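# Untie the knotted rope on the table

## Task

Undo the knot so the rope ends up resting on the table with no knot left in it; if any part of the rope sinks more than about a finger's width beneath the table surface, the task counts as failed.

## Robot and tools

Robot: two UR12e-style six-joint arms, left_arm and right_arm, each ending in a Robotiq 2F-85 parallel gripper with a camera on the wrist. Cameras: cam_high and cam_low are fixed; cam_left_wrist and cam_right_wrist ride on the hands. Every image is 672x504.

Frames: the scene frame has its origin at table-top height, halfway between the two nominal bases. +z points up, +x points out across the table, and left_arm sits on the +y side. Image left and right do not follow the arm names. Calibrated bases in the scene frame: left_arm at (+0.012, +0.613, 0) m, right_arm at (+0.064, -0.518, 0) m, both turned almost not at all, so each base frame is nearly parallel to the scene frame. Hand positions, orientations and velocities in results are given in that arm's own base frame, in metres, m/s and rad/s. Expect errors of a few cm, more at long reach. The gripper's fingers point along its +z and close along its y. end_effector_position is the spot between the pads when shut; closed fingertips reach about 19 mm past it, open ones about 6 mm. A camera block juts about 10 cm toward the gripper's +x.

Row layout: every row is a single flat list of 18 numbers, each in [-1, 1], covering both arms even if only one moves. Numbers 1-9 are left_arm, 10-18 are right_arm. For each arm: six joint numbers in the order elbow, wrist 2, wrist 3, shoulder pan, shoulder lift, wrist 1; then gripper position, force_limit, speed. The joint numbers are offsets, not poses: they count from the Joint targets shown at the start of the action (or of the move), not from the previous row. Scale: 1.0 equals 1.481 rad for shoulder pan and shoulder lift, and 2.222 rad for elbow, wrist 1, wrist 2 and wrist 3. So 0 for all six means stay at the current targets; sending the same nonzero offset again moves further. Stated ranges: elbow -3.142 to 3.142 rad, all others -6.283 to 6.283 rad; asking more than 0.010 rad beyond a range gets the action refused. The three gripper numbers are absolute commands, not offsets: position +1 is fully open (85 mm), the pads touch near -0.8, and -1 squeezes until blocked. force_limit (-1 to +1) sets how hard the motor pushes; speed sets finger speed, about 20 mm/s at -1, 85 at 0, 150 at +1. Both start at +1. To leave a gripper alone, resend its previous three numbers; 0 is a real command.

Tools:
- execute_actions(actions, cameras): actions is a list of actions; each action is a table of up to 15 rows, one per 1/30 s step, and the last row is held if fewer are given. An empty list just reports state and images. cameras picks images: omitted or ["all"] for all, [] for none.
- move(target, speed, blend, stop_force, zero, blocking, cameras): target is one 18-number row or a list of up to 15 rows; all offsets in every row count from the same Joint targets at the call's start. speed is in rad/s for the joint with farthest to go, 0.01 to 3.14, default 0.5. blend, in rad, rounds corners in a list. stop_force, in N, 4 to 120, ends an arm's path when its wrist sensor feels that much push against its motion; use a slow speed for touching, and omit it when lifting away from a contact. zero (default true) re-zeroes before the move. blocking=false returns early and cannot be combined with stop_force. The result adds a move: line such as done, off_target, moving, held or fault.
- wait(seconds 0 to 10, cameras): lets time pass with commands held.
- stop(cameras): brakes a running move; fingers keep going.
- zoom_image(camera, region [x0, y0, x1, y1] in pixels, at most 504x504): closer look at the newest image.
- zero_wrist_force(arm): re-zeroes that arm's force sensor.
- read_manual(section): licence texts only.
- finished_scene(scene): ends the scene given by its number; irreversible.

Results: Joint positions, velocities, targets and torques are listed per arm in the same joint order as a row. Joint targets are what the next offsets count from. Wrist force and torque are in the end effector's axes. object_status: 0 moving, 1 blocked while opening, 2 blocked while closing (a grip), 3 reached the commanded position or pads met. position_measured is in counts: 3 open, 78 about 60 mm, 130 about 40 mm, 180 about 20 mm, 230 pads touching. Lines like "joint sent to its limit", "joint command not followed" (clearance check between arms) and MOTOR HOT are warnings.

Cautions: keep the rope on the table and never press it down into the surface, so it does not end up below the table top; nothing may fall off the table. Pull gently rather than yanking a rope that is pinned. Do not grip hard on rope that still lies on the table. Avoid arm-to-arm hits and never close one gripper on the other's fingers. Contact torque at the load limits (287, 287, 130, 46.9, 46.9, 46.9 N m for pan, lift, elbow, wrists) or about 150 N of outside force stops that arm for 10 s. Holding stretched poses or pushing at the unreachable overheats motors. Moves are stiff and do not avoid obstacles, so approach slowly.

Each tool is called after "Emit:" by a JSON object that holds its "api" and its "payload", one argument or row to a line.

## Session

Emit:
{"api": "execute_actions", "payload": {
  "actions": []
}}

Scene clock: 0.00 s.
left_arm: end_effector_position=(+0.4985, -0.1364, +0.2543) position_measured=3 object_status=3 end_effector_quat_wxyz=(+0.677, -0.285, -0.657, +0.172) | right_arm: end_effector_position=(+1.0313, +0.0462, +0.1018) position_measured=3 object_status=3 end_effector_quat_wxyz=(-0.297, -0.076, +0.913, -0.270)
Joint names: [elbow, wrist 2, wrist 3, shoulder pan, shoulder lift, wrist 1]
Joint positions: left_arm=[1.653 -1.86 0.652 -0.449 -1.041 -0.638] | right_arm=[-0.721 1.207 0.295 3.456 -2.616 -2.134]
Joint velocities: within noise
Joint torques (N m): no reading
Wrist force (N): no reading
Wrist torque (N m): no reading
Wrist force, peak (N): no reading
Joint targets: left_arm=[1.653 -1.860 0.652 -0.449 -1.041 -0.638] | right_arm=[-0.721 1.207 0.295 3.456 -2.616 -2.134]
Tool commands: left_gripper/position=+1.0 left_gripper/force_limit=+1.0 left_gripper/speed=+1.0 right_gripper/position=+1.0 right_gripper/force_limit=+1.0 right_gripper/speed=+1.0

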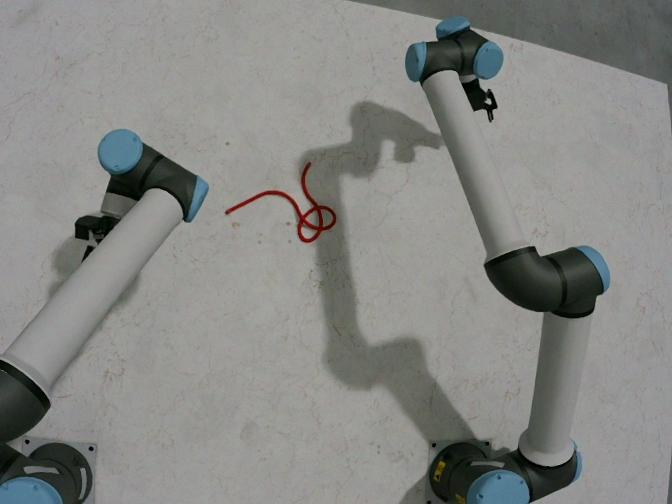

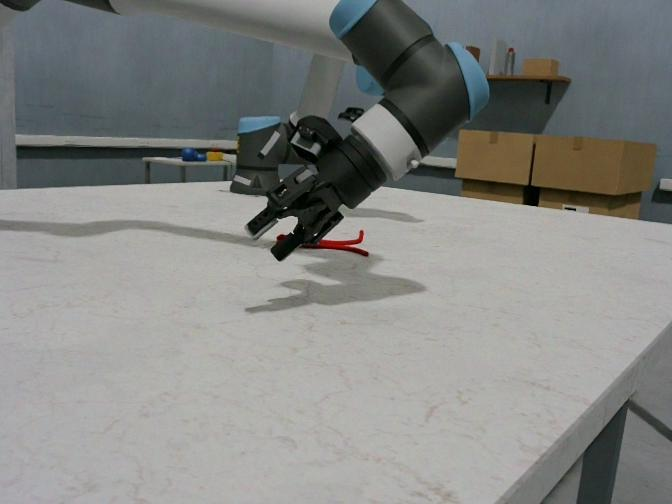

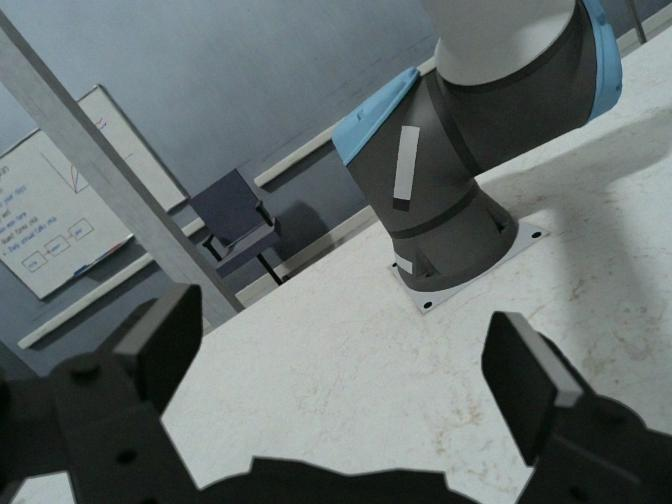

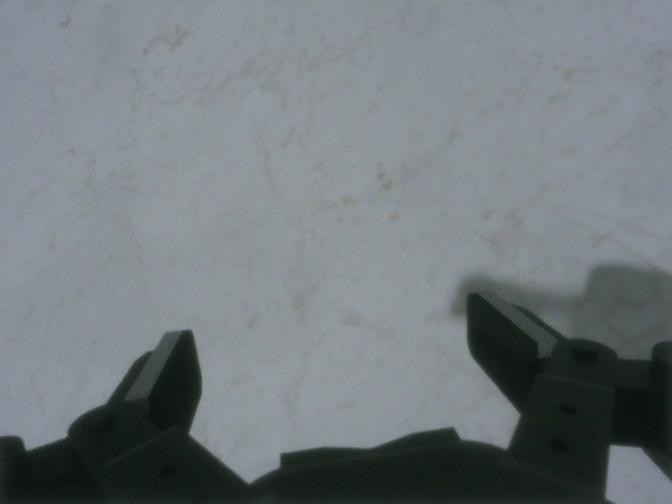

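Emit:
{"api": "zoom_image", "payload": {
  "camera": "cam_high",
  "region": [215, 140, 355, 260]
}}

Emit:
{"api": "zoom_image", "payload": {
  "camera": "cam_high",
  "region": [280, 190, 350, 250]
}}

Emit:
{"api": "zoom_image", "payload": {
  "camera": "cam_low",
  "region": [240, 210, 390, 280]
}}

Scaled by 3.600 from the camera's 672x504 image, which has a finer 960x720 frame.

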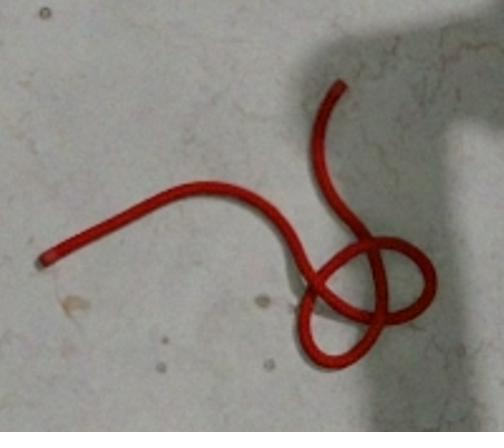

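Scaled by 7.200 from the camera's 672x504 image, which has a finer 960x720 frame.

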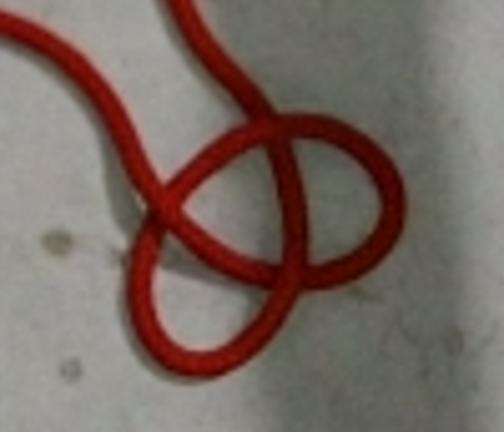

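Scaled by 3.360 from the camera's 672x504 image, which has a finer 960x720 frame.

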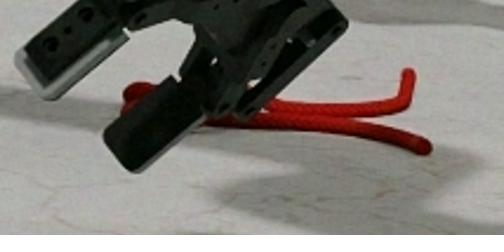

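Emit:
{"api": "move", "payload": {
  "target": [0,0,0,0,0,0,1,1,1,-0.4329,0.1637,0.1103,0.3275,0.4533,0.4721,-0.1,-0.5,-0.5],
  "speed": 0.7
}}

Scene clock: 98.83 s.
left_arm: end_effector_position=(+0.4985, -0.1364, +0.2543) position_measured=3 object_status=3 end_effector_quat_wxyz=(+0.677, -0.285, -0.657, +0.172) | right_arm: end_effector_position=(+0.7166, +0.4873, +0.1999) position_measured=141 object_status=3 end_effector_quat_wxyz=(+0.000, -0.130, +0.992, +0.000)
Joint names: [elbow, wrist 2, wrist 3, shoulder pan, shoulder lift, wrist 1]
Joint positions: left_arm=[1.653 -1.86 0.652 -0.449 -1.041 -0.638] | right_arm=[-1.683 1.57 0.54 3.941 -1.945 -1.086]
Joint velocities: within noise
Joint torques (N m): left_arm=[-37.2 0.73 1.02 -0.23 -72.81 1.89] | right_arm=[34.78 3.62 3.33 21.63 100.25 6.62]
Wrist force (N): left_arm=[0.3 -0.2 0.4] | right_arm=[0.9 -0.8 -0.8]
Wrist torque (N m): left_arm=[-0.03 -0.05 0.00] | right_arm=[-0.01 0.08 -0.18]
Wrist force, peak (N): left_arm=[0.7 -0.1 0.5] | right_arm=[3.2 0.3 -1.1]
Joint targets: left_arm=[1.653 -1.860 0.652 -0.449 -1.041 -0.638] | right_arm=[-1.683 1.571 0.540 3.941 -1.945 -1.085]
move: done
camera_calibration:
cam_right_wrist: T_world_to_cam=[[-0.154492, 0.980169, 0.124104, -0.390221], [0.956797, 0.117112, 0.266129, -0.764827], [0.246317, 0.159857, -0.955915, 0.0666645], [0, 0, 0, 1]] pos_world=[0.655078, 0.461396, 0.315696]

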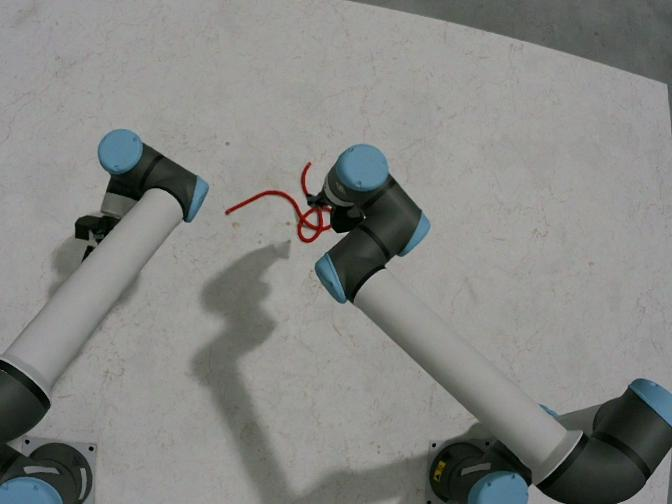

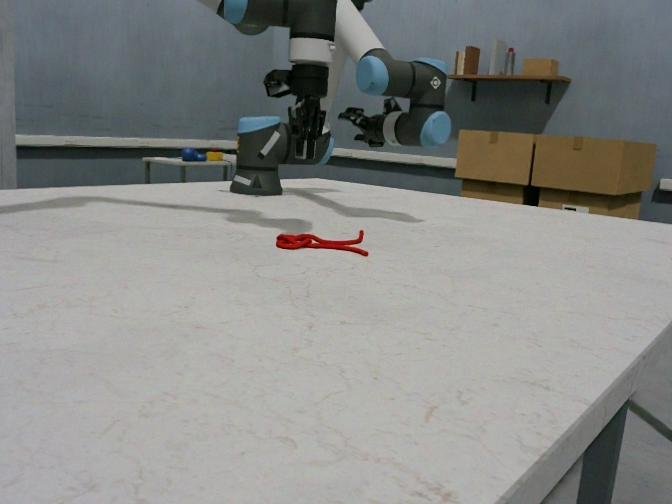

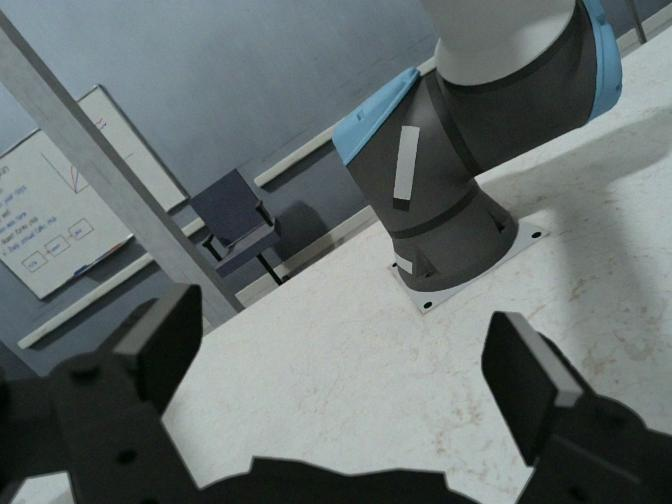

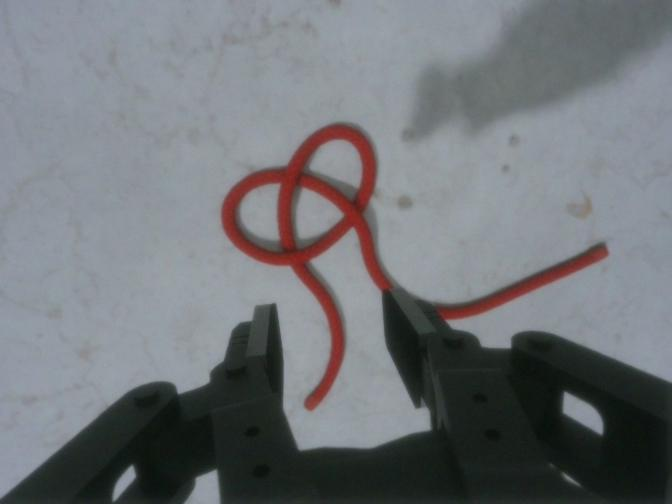

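Emit:
{"api": "zoom_image", "payload": {
  "camera": "cam_right_wrist",
  "region": [200, 100, 420, 290]
}}

Scaled by 2.291 from the camera's 672x504 image, which has a finer 960x720 frame.

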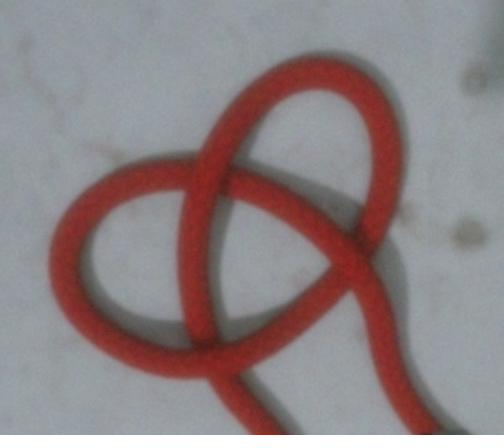

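Emit:
{"api": "move", "payload": {
  "target": [0,0,0,0,0,0,1,1,1,-0.0487,0,0.0327,-0.0059,-0.0637,0.0915,-0.28,-0.5,-0.5],
  "cameras": ["cam_right_wrist"]
}}

Scene clock: 133.23 s.
left_arm: end_effector_position=(+0.4985, -0.1364, +0.2543) position_measured=3 object_status=3 end_effector_quat_wxyz=(+0.677, -0.285, -0.657, +0.172) | right_arm: end_effector_position=(+0.7129, +0.4732, +0.0805) position_measured=164 object_status=3 end_effector_quat_wxyz=(+0.000, -0.089, +0.996, +0.000)
Joint names: [elbow, wrist 2, wrist 3, shoulder pan, shoulder lift, wrist 1]
Joint positions: left_arm=[1.653 -1.86 0.652 -0.449 -1.041 -0.638] | right_arm=[-1.791 1.571 0.612 3.933 -2.039 -0.882]
Joint velocities: within noise
Joint torques (N m): left_arm=[-39.11 1.73 1.09 -2.43 -71.57 1.8] | right_arm=[30.34 2.83 3.39 -22.06 67.73 7.55]
Wrist force (N): left_arm=[0.5 -0.4 0.2] | right_arm=[1.0 -1.5 -0.7]
Wrist torque (N m): left_arm=[-0.07 -0.09 0.00] | right_arm=[-0.13 0.09 -0.11]
Wrist force, peak (N): left_arm=[0.6 -0.3 0.6] | right_arm=[1.0 -1.3 -2.7]
Joint targets: left_arm=[1.653 -1.860 0.652 -0.449 -1.041 -0.638] | right_arm=[-1.791 1.571 0.612 3.933 -2.039 -0.882]
move: done
camera_calibration:
cam_right_wrist: T_world_to_cam=[[-0.0747073, 0.989356, 0.124876, -0.423535], [0.962953, 0.0390345, 0.266829, -0.69535], [0.259114, 0.140184, -0.955619, -0.0443031], [0, 0, 0, 1]] pos_world=[0.649428, 0.45238, 0.196092]
Images, in order (width x height): cam_right_wrist 672x504.

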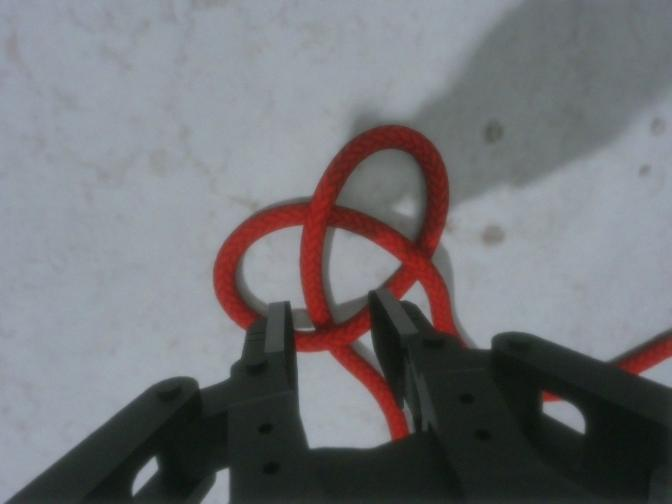

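Emit:
{"api": "move", "payload": {
  "target": [0,0,0,0,0,0,1,1,1,-0.0155,0,0,0.0006,-0.0419,0.0434,-0.28,-0.5,-0.5],
  "speed": 0.05,
  "stop_force": 8
}}

Scene clock: 149.77 s.
left_arm: end_effector_position=(+0.4985, -0.1364, +0.2543) position_measured=3 object_status=3 end_effector_quat_wxyz=(+0.677, -0.285, -0.657, +0.172) | right_arm: end_effector_position=(+0.7098, +0.4712, +0.0212) position_measured=164 object_status=3 end_effector_quat_wxyz=(+0.000, -0.090, +0.996, +0.000)
Joint names: [elbow, wrist 2, wrist 3, shoulder pan, shoulder lift, wrist 1]
Joint positions: left_arm=[1.653 -1.86 0.652 -0.449 -1.041 -0.638] | right_arm=[-1.826 1.571 0.612 3.934 -2.101 -0.786]
Joint velocities: within noise
Joint torques (N m): left_arm=[-42.56 2.19 2.1 -5.86 -67.62 0.28] | right_arm=[28.34 2.36 3.16 17.57 71.26 6.7]
Wrist force (N): left_arm=[0.3 -0.2 0.3] | right_arm=[0.8 -1.6 -0.6]
Wrist torque (N m): left_arm=[-0.03 -0.06 0.00] | right_arm=[-0.16 0.13 -0.10]
Wrist force, peak (N): left_arm=[0.3 -0.3 0.9] | right_arm=[1.3 -1.4 -0.6]
Joint targets: left_arm=[1.653 -1.860 0.652 -0.449 -1.041 -0.638] | right_arm=[-1.826 1.571 0.612 3.934 -2.101 -0.786]
move: done
camera_calibration:
cam_right_wrist: T_world_to_cam=[[-0.0753997, 0.989313, 0.1248, -0.413817], [0.962927, 0.0397298, 0.26682, -0.676783], [0.25901, 0.140292, -0.955632, -0.0997577], [0, 0, 0, 1]] pos_world=[0.646329, 0.450278, 0.136892]

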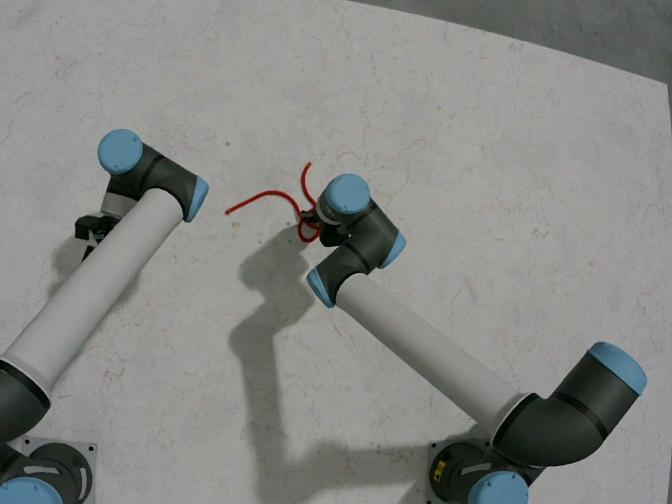

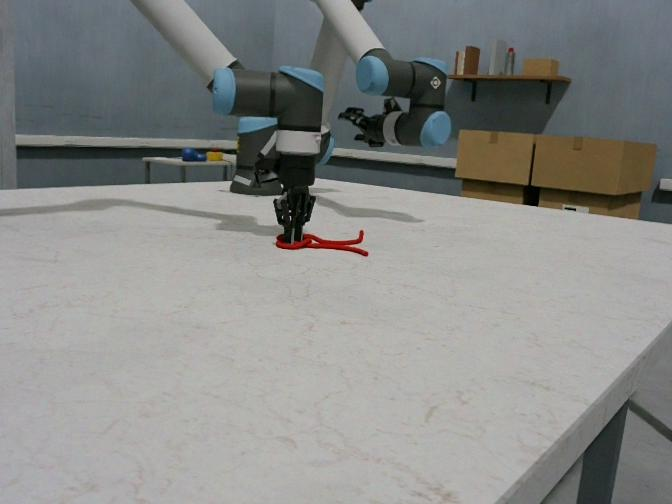

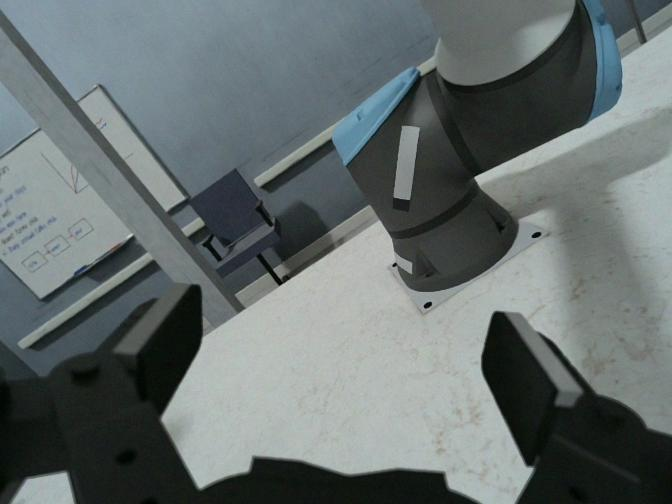

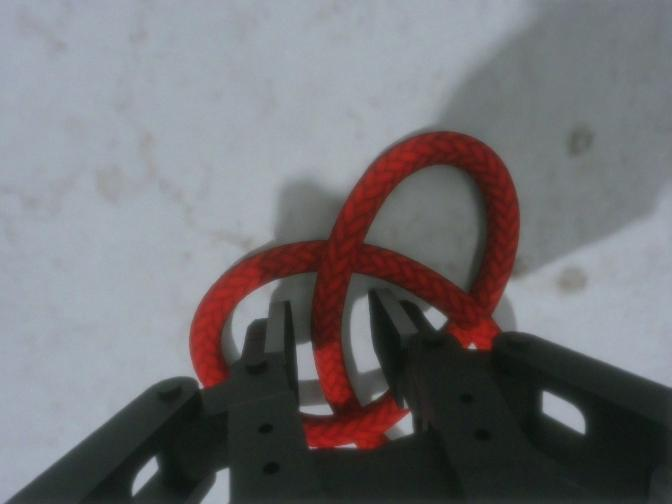

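Emit:
{"api": "execute_actions", "payload": {
  "actions": [
    [[0,0,0,0,0,0,1,1,1,0,0,0,0,0,0,-1,-0.4,-1]],
    [[0,0,0,0,0,0,1,1,1,0,0,0,0,0,0,-1,-0.4,-1]]
  ],
  "cameras": ["cam_right_wrist"]
}}

Scene clock: 158.03 s.
left_arm: end_effector_position=(+0.4985, -0.1364, +0.2543) position_measured=3 object_status=3 end_effector_quat_wxyz=(+0.677, -0.285, -0.657, +0.172) | right_arm: end_effector_position=(+0.7098, +0.4712, +0.0212) position_measured=208 object_status=2 end_effector_quat_wxyz=(+0.000, -0.090, +0.996, +0.000)
Joint names: [elbow, wrist 2, wrist 3, shoulder pan, shoulder lift, wrist 1]
Joint positions: left_arm=[1.653 -1.86 0.652 -0.449 -1.041 -0.638] | right_arm=[-1.826 1.571 0.612 3.934 -2.101 -0.786]
Joint velocities: within noise
Joint torques (N m): left_arm=[-43.12 1.46 2.93 -7.08 -69.54 0.33] | right_arm=[34.22 1.68 2.91 15.02 71.95 5.81]
Wrist force (N): left_arm=[0.1 0.1 0.3] | right_arm=[1.0 -1.4 -0.7]
Wrist torque (N m): left_arm=[0.02 -0.03 0.00] | right_arm=[-0.13 0.10 -0.10]
Wrist force, peak (N): left_arm=[0.7 -0.1 1.0] | right_arm=[0.9 -1.6 -0.8]
Joint targets: left_arm=[1.653 -1.860 0.652 -0.449 -1.041 -0.638] | right_arm=[-1.826 1.571 0.612 3.934 -2.101 -0.786]
camera_calibration:
cam_right_wrist: T_world_to_cam=[[-0.0753997, 0.989313, 0.1248, -0.413817], [0.962927, 0.0397298, 0.26682, -0.676783], [0.25901, 0.140292, -0.955632, -0.0997577], [0, 0, 0, 1]] pos_world=[0.646329, 0.450278, 0.136892]
Images, in order (width x height): cam_right_wrist 672x504.

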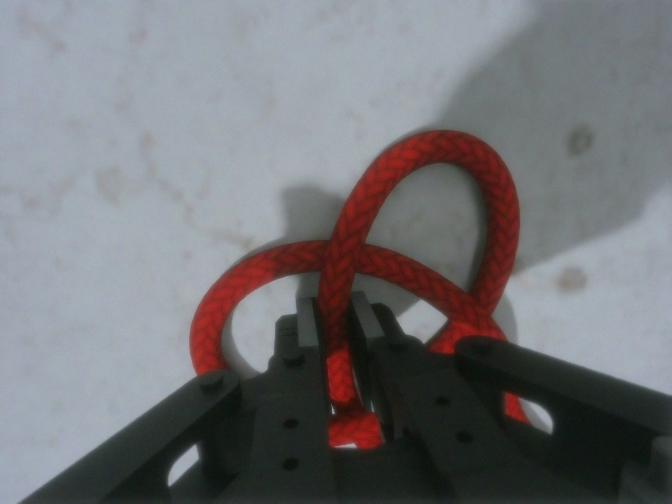

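Emit:
{"api": "move", "payload": {
  "target": [0,0,0,0,0,0,1,1,1,-0.0063,0,0,0.0172,0.0816,-0.0478,-1,-0.4,-1],
  "speed": 0.12
}}

Scene clock: 165.13 s.
left_arm: end_effector_position=(+0.4985, -0.1364, +0.2543) position_measured=3 object_status=3 end_effector_quat_wxyz=(+0.677, -0.285, -0.657, +0.172) | right_arm: end_effector_position=(+0.6806, +0.4709, +0.0999) position_measured=208 object_status=2 end_effector_quat_wxyz=(+0.000, -0.102, +0.995, +0.000)
Joint names: [elbow, wrist 2, wrist 3, shoulder pan, shoulder lift, wrist 1]
Joint positions: left_arm=[1.653 -1.86 0.652 -0.449 -1.041 -0.638] | right_arm=[-1.84 1.571 0.612 3.959 -1.981 -0.891]
Joint velocities: within noise
Joint torques (N m): left_arm=[-43.19 1.55 2.47 -11.3 -66.53 -0.7] | right_arm=[29.92 1.38 2.63 18.06 94.41 1.38]
Wrist force (N): left_arm=[0.4 0.0 0.0] | right_arm=[1.1 -1.4 -0.7]
Wrist torque (N m): left_arm=[-0.01 -0.08 0.00] | right_arm=[-0.11 0.07 -0.11]
Wrist force, peak (N): left_arm=[0.5 -0.5 0.7] | right_arm=[0.9 -1.1 -1.7]
Joint targets: left_arm=[1.653 -1.860 0.652 -0.449 -1.041 -0.638] | right_arm=[-1.840 1.571 0.612 3.959 -1.980 -0.892]
move: done
camera_calibration:
cam_right_wrist: T_world_to_cam=[[-0.10053, 0.987017, 0.125262, -0.407389], [0.961498, 0.0640139, 0.267253, -0.68011], [0.255765, 0.147307, -0.95545, -0.0180042], [0, 0, 0, 1]] pos_world=[0.617574, 0.448288, 0.21559]

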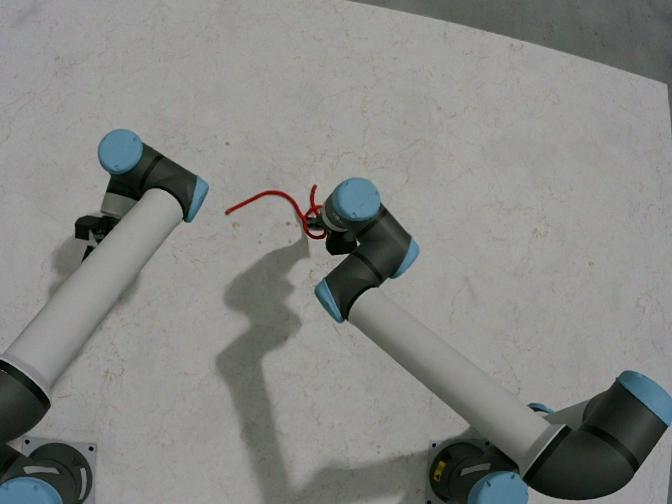

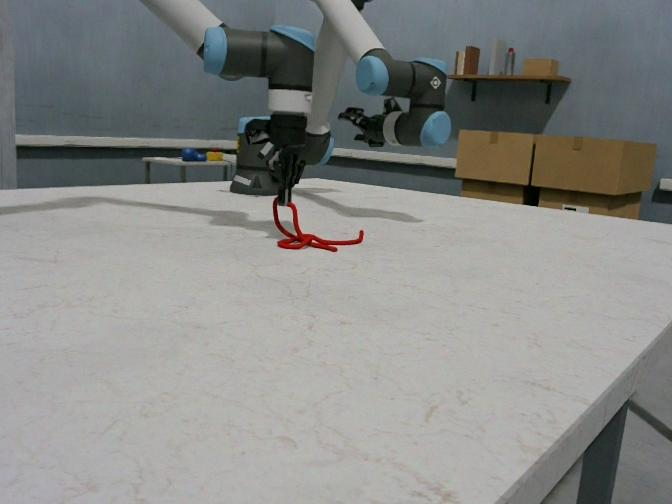

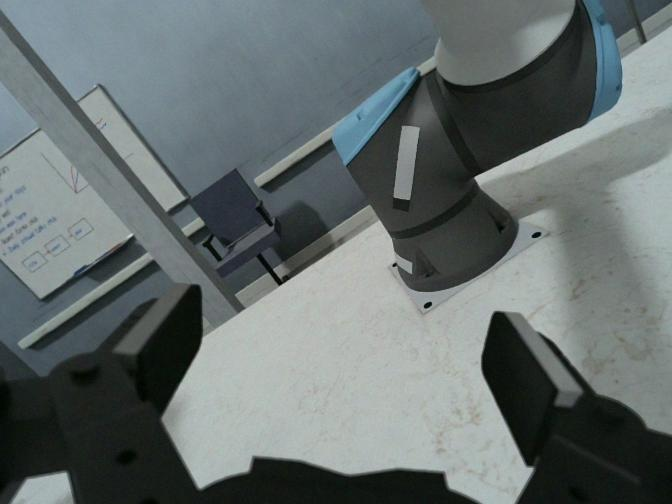

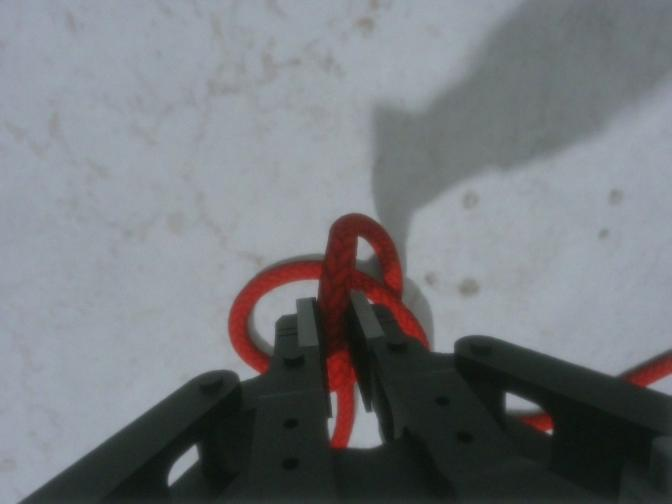

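Emit:
{"api": "zoom_image", "payload": {
  "camera": "cam_low",
  "region": [240, 180, 390, 270]
}}

Emit:
{"api": "zoom_image", "payload": {
  "camera": "cam_high",
  "region": [280, 170, 370, 260]
}}

Scaled by 3.360 from the camera's 672x504 image, which has a finer 960x720 frame.

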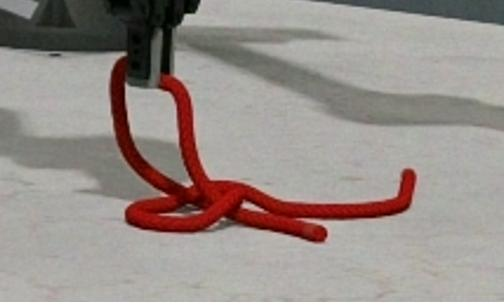

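Scaled by 5.600 from the camera's 672x504 image, which has a finer 960x720 frame.

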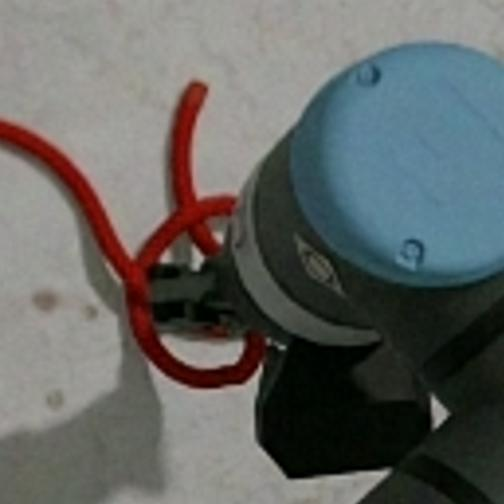

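Emit:
{"api": "move", "payload": {
  "target": [0,0,0,0,0,0,1,1,1,0.0075,0,0,0.0224,0.092,-0.0689,-1,-0.4,-1],
  "speed": 0.12
}}

Emit:
{"api": "zoom_image", "payload": {
  "camera": "cam_low",
  "region": [240, 160, 390, 270]
}}

Emit:
{"api": "zoom_image", "payload": {
  "camera": "cam_high",
  "region": [280, 170, 370, 260]
}}

Scene clock: 176.20 s.
left_arm: end_effector_position=(+0.4985, -0.1364, +0.2543) position_measured=3 object_status=3 end_effector_quat_wxyz=(+0.677, -0.285, -0.657, +0.172) | right_arm: end_effector_position=(+0.6453, +0.4712, +0.1998) position_measured=208 object_status=2 end_effector_quat_wxyz=(+0.000, -0.119, +0.993, +0.000)
Joint names: [elbow, wrist 2, wrist 3, shoulder pan, shoulder lift, wrist 1]
Joint positions: left_arm=[1.653 -1.86 0.652 -0.449 -1.041 -0.638] | right_arm=[-1.823 1.571 0.612 3.992 -1.844 -1.045]
Joint velocities: within noise
Joint torques (N m): left_arm=[-43.4 1.5 2.8 -12.95 -68.86 -0.58] | right_arm=[60.48 0.96 2.88 18.59 90.8 2.2]
Wrist force (N): left_arm=[0.0 0.3 0.3] | right_arm=[0.8 -1.0 -0.2]
Wrist torque (N m): left_arm=[0.03 -0.02 0.00] | right_arm=[-0.06 0.14 -0.10]
Wrist force, peak (N): left_arm=[0.8 0.5 0.4] | right_arm=[1.0 -1.1 -1.5]
Joint targets: left_arm=[1.653 -1.860 0.652 -0.449 -1.041 -0.638] | right_arm=[-1.823 1.571 0.612 3.992 -1.844 -1.045]
move: done
camera_calibration:
cam_right_wrist: T_world_to_cam=[[-0.133195, 0.983158, 0.125136, -0.400958], [0.95888, 0.0959071, 0.267117, -0.686269], [0.250617, 0.155568, -0.955505, 0.085821], [0, 0, 0, 1]] pos_world=[0.583136, 0.446672, 0.315491]

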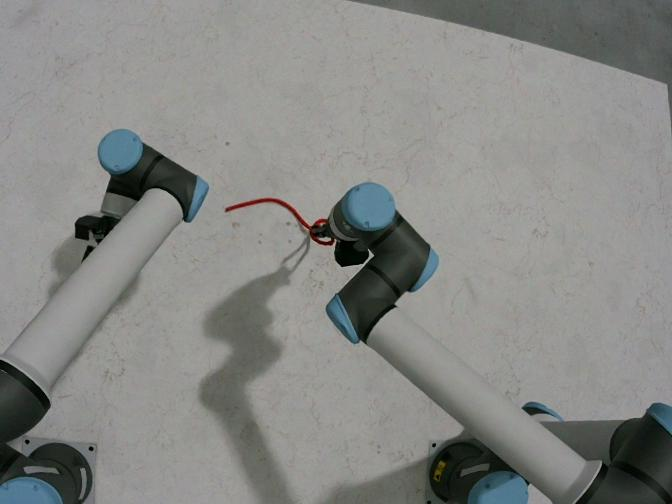

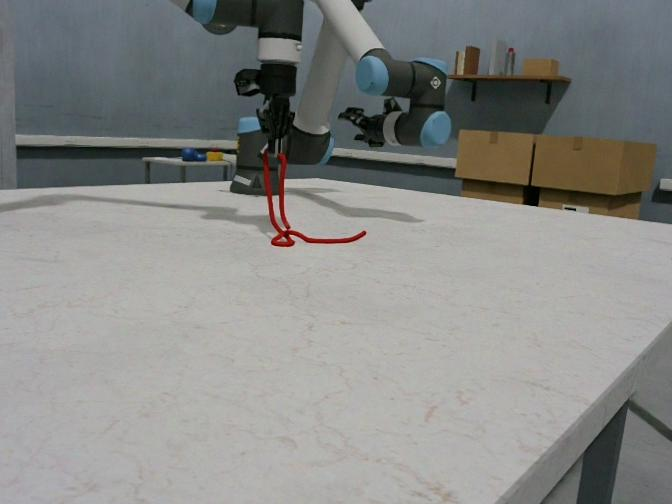

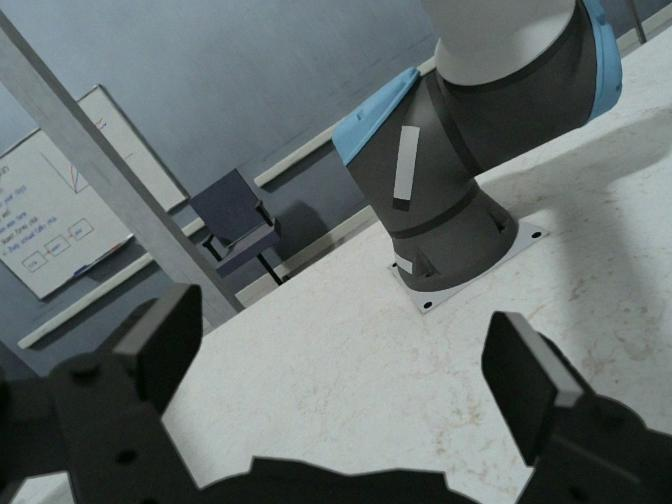

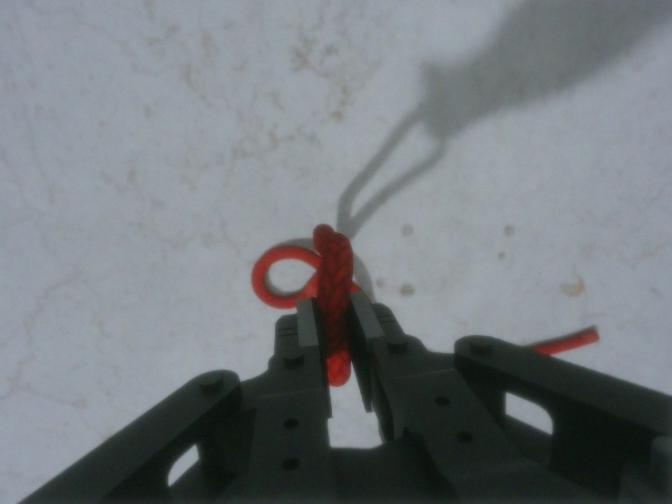

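Scaled by 3.360 from the camera's 672x504 image, which has a finer 960x720 frame.

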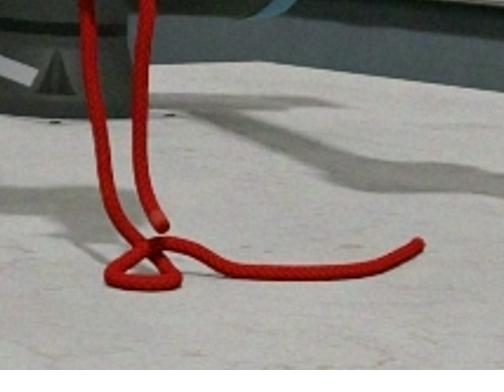

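Scaled by 5.600 from the camera's 672x504 image, which has a finer 960x720 frame.

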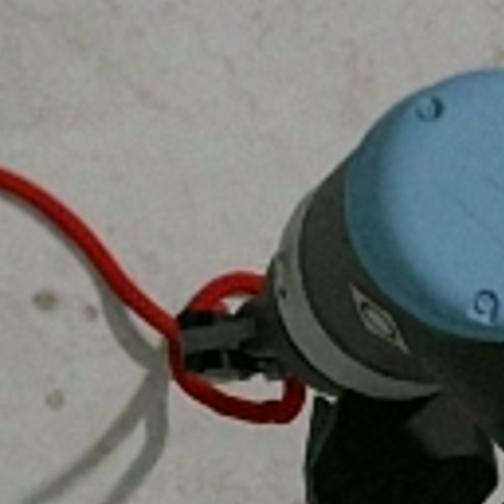

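Emit:
{"api": "move", "payload": {
  "target": [0,0,0,0,0,0,1,1,1,0.1131,0,0,-0.0277,0.0866,-0.171,-1,-0.4,-1],
  "speed": 0.25,
  "cameras": ["cam_low","cam_high"]
}}

Emit:
{"api": "zoom_image", "payload": {
  "camera": "cam_low",
  "region": [240, 80, 390, 270]
}}

Scene clock: 203.10 s.
left_arm: end_effector_position=(+0.4985, -0.1364, +0.2543) position_measured=3 object_status=3 end_effector_quat_wxyz=(+0.677, -0.285, -0.657, +0.172) | right_arm: end_effector_position=(+0.6600, +0.4402, +0.4197) position_measured=208 object_status=2 end_effector_quat_wxyz=(+0.000, -0.098, +0.995, +0.000)
Joint names: [elbow, wrist 2, wrist 3, shoulder pan, shoulder lift, wrist 1]
Joint positions: left_arm=[1.653 -1.86 0.652 -0.449 -1.041 -0.638] | right_arm=[-1.572 1.571 0.612 3.951 -1.716 -1.424]
Joint velocities: within noise
Joint torques (N m): left_arm=[-40.28 0.89 2.64 -12.55 -69.39 -0.36] | right_arm=[67.5 -1.71 2.19 -19.74 87.6 1.66]
Wrist force (N): left_arm=[0.6 0.1 0.3] | right_arm=[0.6 -1.2 -0.6]
Wrist torque (N m): left_arm=[0.01 -0.11 0.00] | right_arm=[-0.08 0.19 -0.11]
Wrist force, peak (N): left_arm=[0.5 -0.7 0.7] | right_arm=[0.9 -1.7 -1.9]
Joint targets: left_arm=[1.653 -1.860 0.652 -0.449 -1.041 -0.638] | right_arm=[-1.572 1.571 0.612 3.951 -1.716 -1.425]
move: done
Images, in order (width x height): cam_high 672x504, cam_low 672x504.

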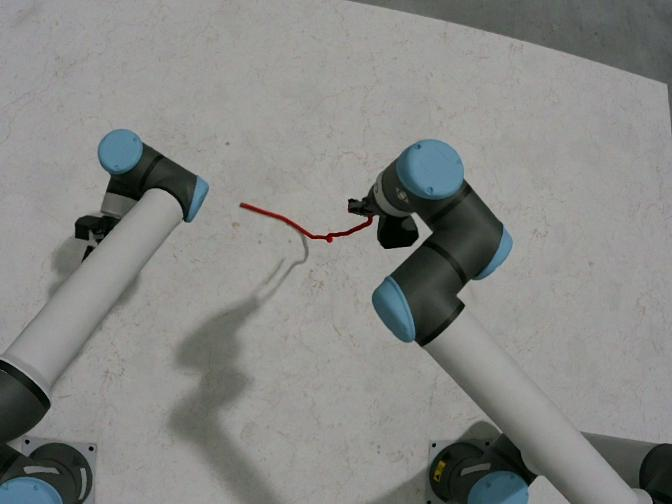

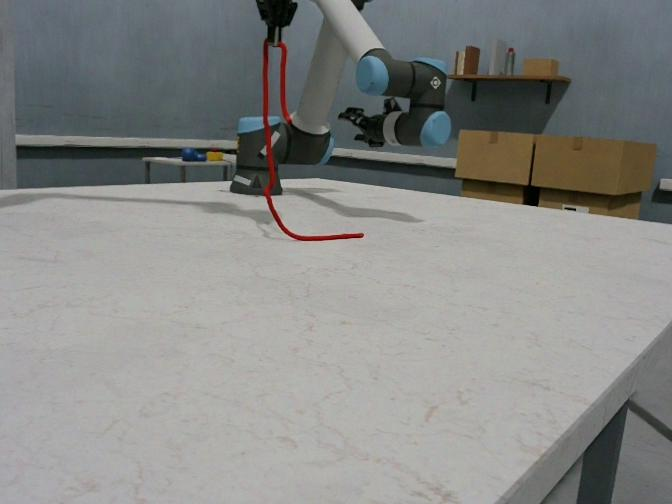

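Scaled by 2.653 from the camera's 672x504 image, which has a finer 960x720 frame.

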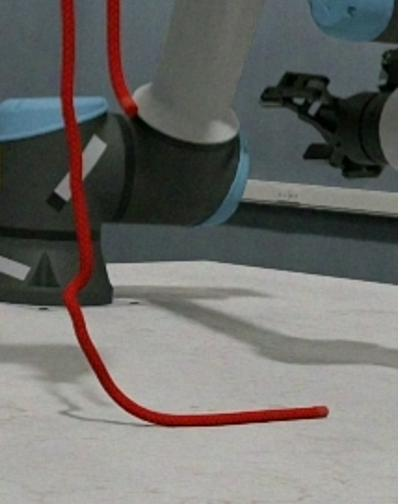

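Emit:
{"api": "move", "payload": {
  "target": [
    [0,0,0,0,0,0,1,1,1,-0.193,0,0,-0.2199,0.0708,0.146,-1,-0.4,-1],
    [0,0,0,0,0,0,1,1,1,-0.2032,0,0,-0.2544,-0.173,0.3187,-1,-0.4,-1]
  ],
  "speed": 0.25,
  "blend": 0.05,
  "cameras": ["cam_low","cam_high","cam_right_wrist"]
}}

Scene clock: 213.53 s.
left_arm: end_effector_position=(+0.4985, -0.1364, +0.2543) position_measured=3 object_status=3 end_effector_quat_wxyz=(+0.677, -0.285, -0.657, +0.172) | right_arm: end_effector_position=(+0.7402, +0.1501, +0.0304) position_measured=208 object_status=2 end_effector_quat_wxyz=(+0.000, +0.090, +0.996, +0.000)
Joint names: [elbow, wrist 2, wrist 3, shoulder pan, shoulder lift, wrist 1]
Joint positions: left_arm=[1.653 -1.86 0.652 -0.449 -1.041 -0.638] | right_arm=[-2.023 1.571 0.612 3.574 -1.972 -0.717]
Joint velocities: within noise
Joint torques (N m): left_arm=[-39.9 2.1 2.76 -13.42 -68.41 -0.17] | right_arm=[24.07 -1.15 2.32 -22.72 50.25 6.69]
Wrist force (N): left_arm=[0.0 0.0 0.0] | right_arm=[0.5 -1.5 -0.3]
Wrist torque (N m): left_arm=[0.00 -0.01 0.00] | right_arm=[-0.16 0.17 -0.09]
Wrist force, peak (N): left_arm=[0.8 -0.4 0.5] | right_arm=[1.6 -1.7 -0.7]
Joint targets: left_arm=[1.653 -1.860 0.652 -0.449 -1.041 -0.638] | right_arm=[-2.023 1.571 0.612 3.574 -1.972 -0.717]
move: done
camera_calibration:
cam_right_wrist: T_world_to_cam=[[0.277081, 0.952655, 0.125199, -0.350362], [0.915331, -0.301334, 0.267147, -0.609314], [0.292226, 0.0405769, -0.955488, -0.0634768], [0, 0, 0, 1]] pos_world=[0.673352, 0.152743, 0.14599]
Images, in order (width x height): cam_high 672x504, cam_low 672x504, cam_right_wrist 672x504.

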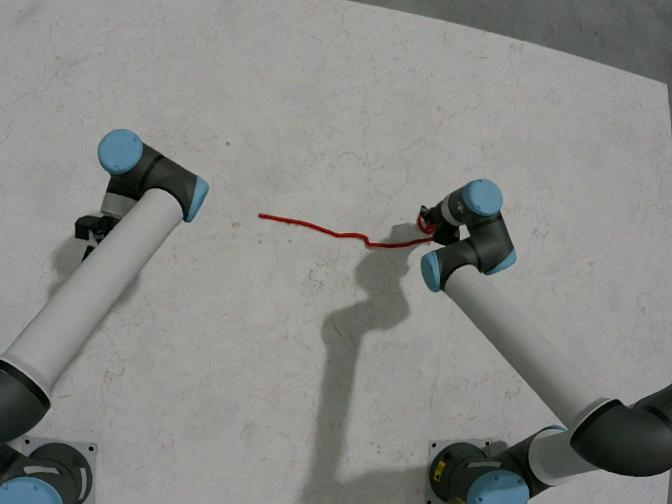

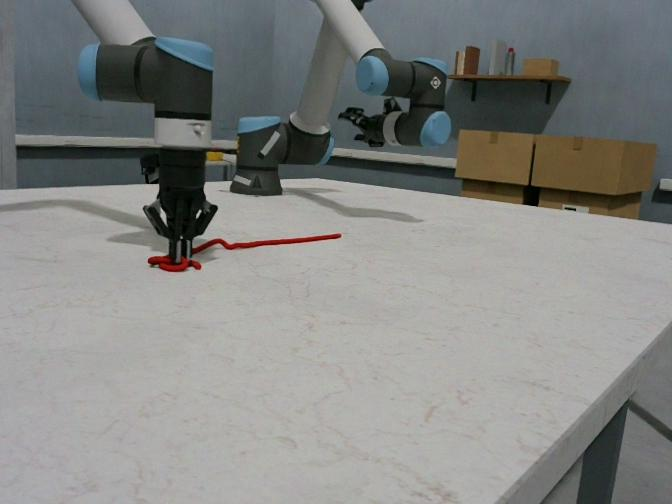

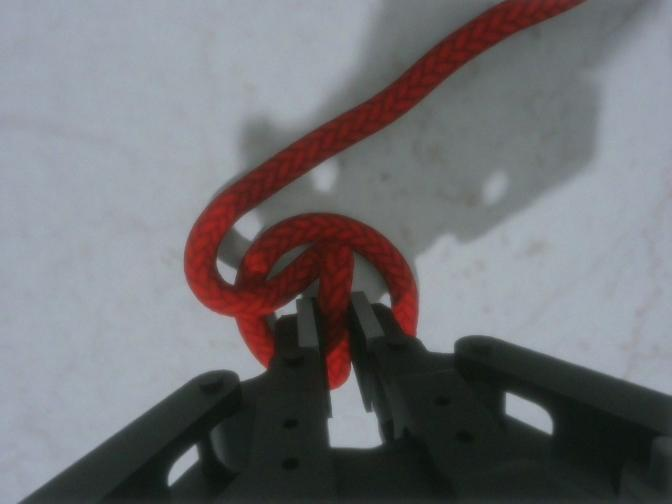

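Emit:
{"api": "move", "payload": {
  "target": [
    [0,0,0,0,0,0,1,1,1,0.0739,0,0,0,0.1588,-0.1797,-1,-0.4,-1],
    [0,0,0,0,0,0,1,1,1,0.1111,0,0,-0.0433,0.0438,-0.1402,-1,-0.4,-1]
  ],
  "speed": 0.25,
  "blend": 0.03,
  "cameras": ["cam_low","cam_high","cam_right_wrist"]
}}

Emit:
{"api": "zoom_image", "payload": {
  "camera": "cam_low",
  "region": [100, 160, 300, 290]
}}

Scene clock: 235.07 s.
left_arm: end_effector_position=(+0.4985, -0.1364, +0.2543) position_measured=3 object_status=3 end_effector_quat_wxyz=(+0.677, -0.285, -0.657, +0.172) | right_arm: end_effector_position=(+0.8200, +0.1301, +0.1806) position_measured=208 object_status=2 end_effector_quat_wxyz=(+0.000, +0.122, +0.993, +0.000)
Joint names: [elbow, wrist 2, wrist 3, shoulder pan, shoulder lift, wrist 1]
Joint positions: left_arm=[1.653 -1.86 0.652 -0.449 -1.041 -0.638] | right_arm=[-1.777 1.571 0.612 3.51 -1.907 -1.028]
Joint velocities: within noise
Joint torques (N m): left_arm=[-40.56 1.36 2.45 -13.56 -67.41 0.09] | right_arm=[59.42 -1.18 2.4 -22.15 61.74 7.36]
Wrist force (N): left_arm=[0.0 -0.2 0.3] | right_arm=[0.7 -1.3 -0.7]
Wrist torque (N m): left_arm=[-0.03 -0.01 0.00] | right_arm=[-0.11 0.13 -0.10]
Wrist force, peak (N): left_arm=[0.3 -0.6 0.7] | right_arm=[1.7 -1.3 -1.7]
Joint targets: left_arm=[1.653 -1.860 0.652 -0.449 -1.041 -0.638] | right_arm=[-1.776 1.571 0.612 3.510 -1.907 -1.028]
move: done
camera_calibration:
cam_right_wrist: T_world_to_cam=[[0.337448, 0.932964, 0.125326, -0.419285], [0.894099, -0.359307, 0.267367, -0.703606], [0.294475, 0.0218316, -0.95541, 0.0582163], [0, 0, 0, 1]] pos_world=[0.753438, 0.137097, 0.296289]
Images, in order (width x height): cam_high 672x504, cam_low 672x504, cam_right_wrist 672x504.

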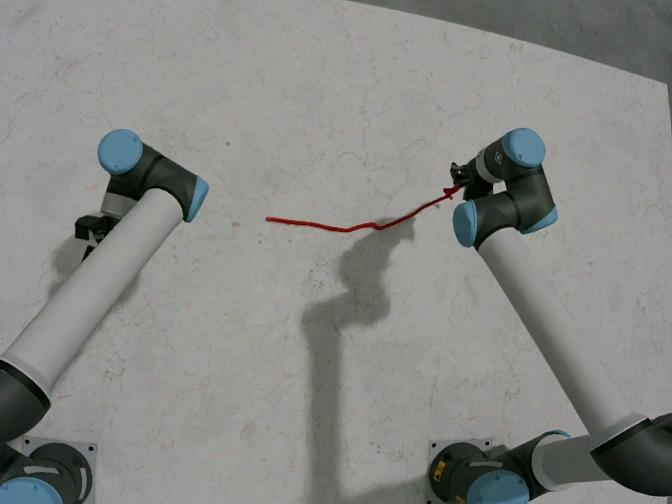

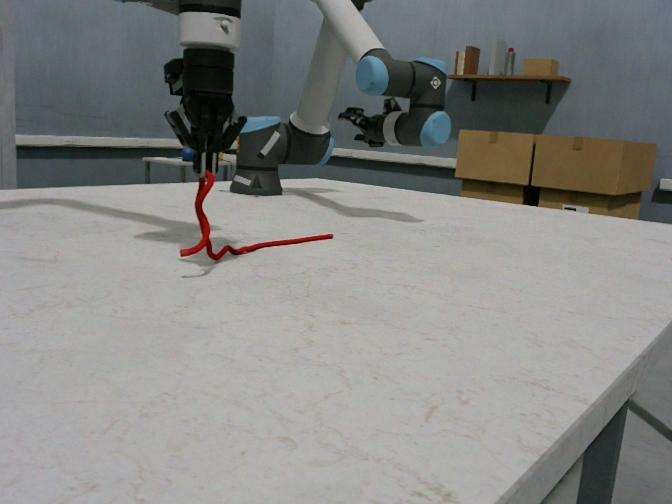

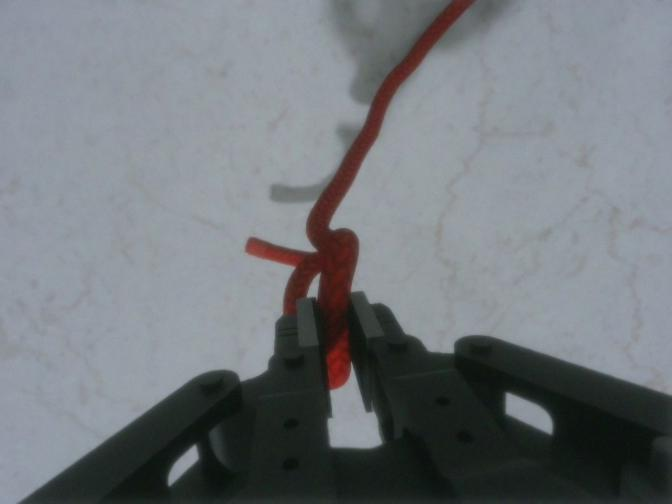

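Scaled by 2.520 from the camera's 672x504 image, which has a finer 960x720 frame.

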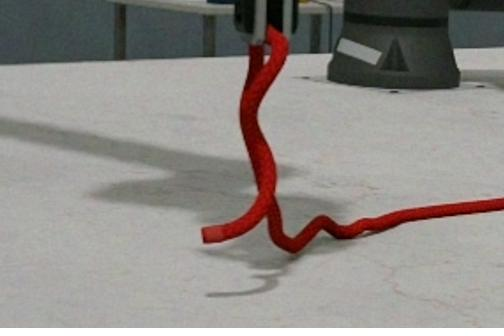

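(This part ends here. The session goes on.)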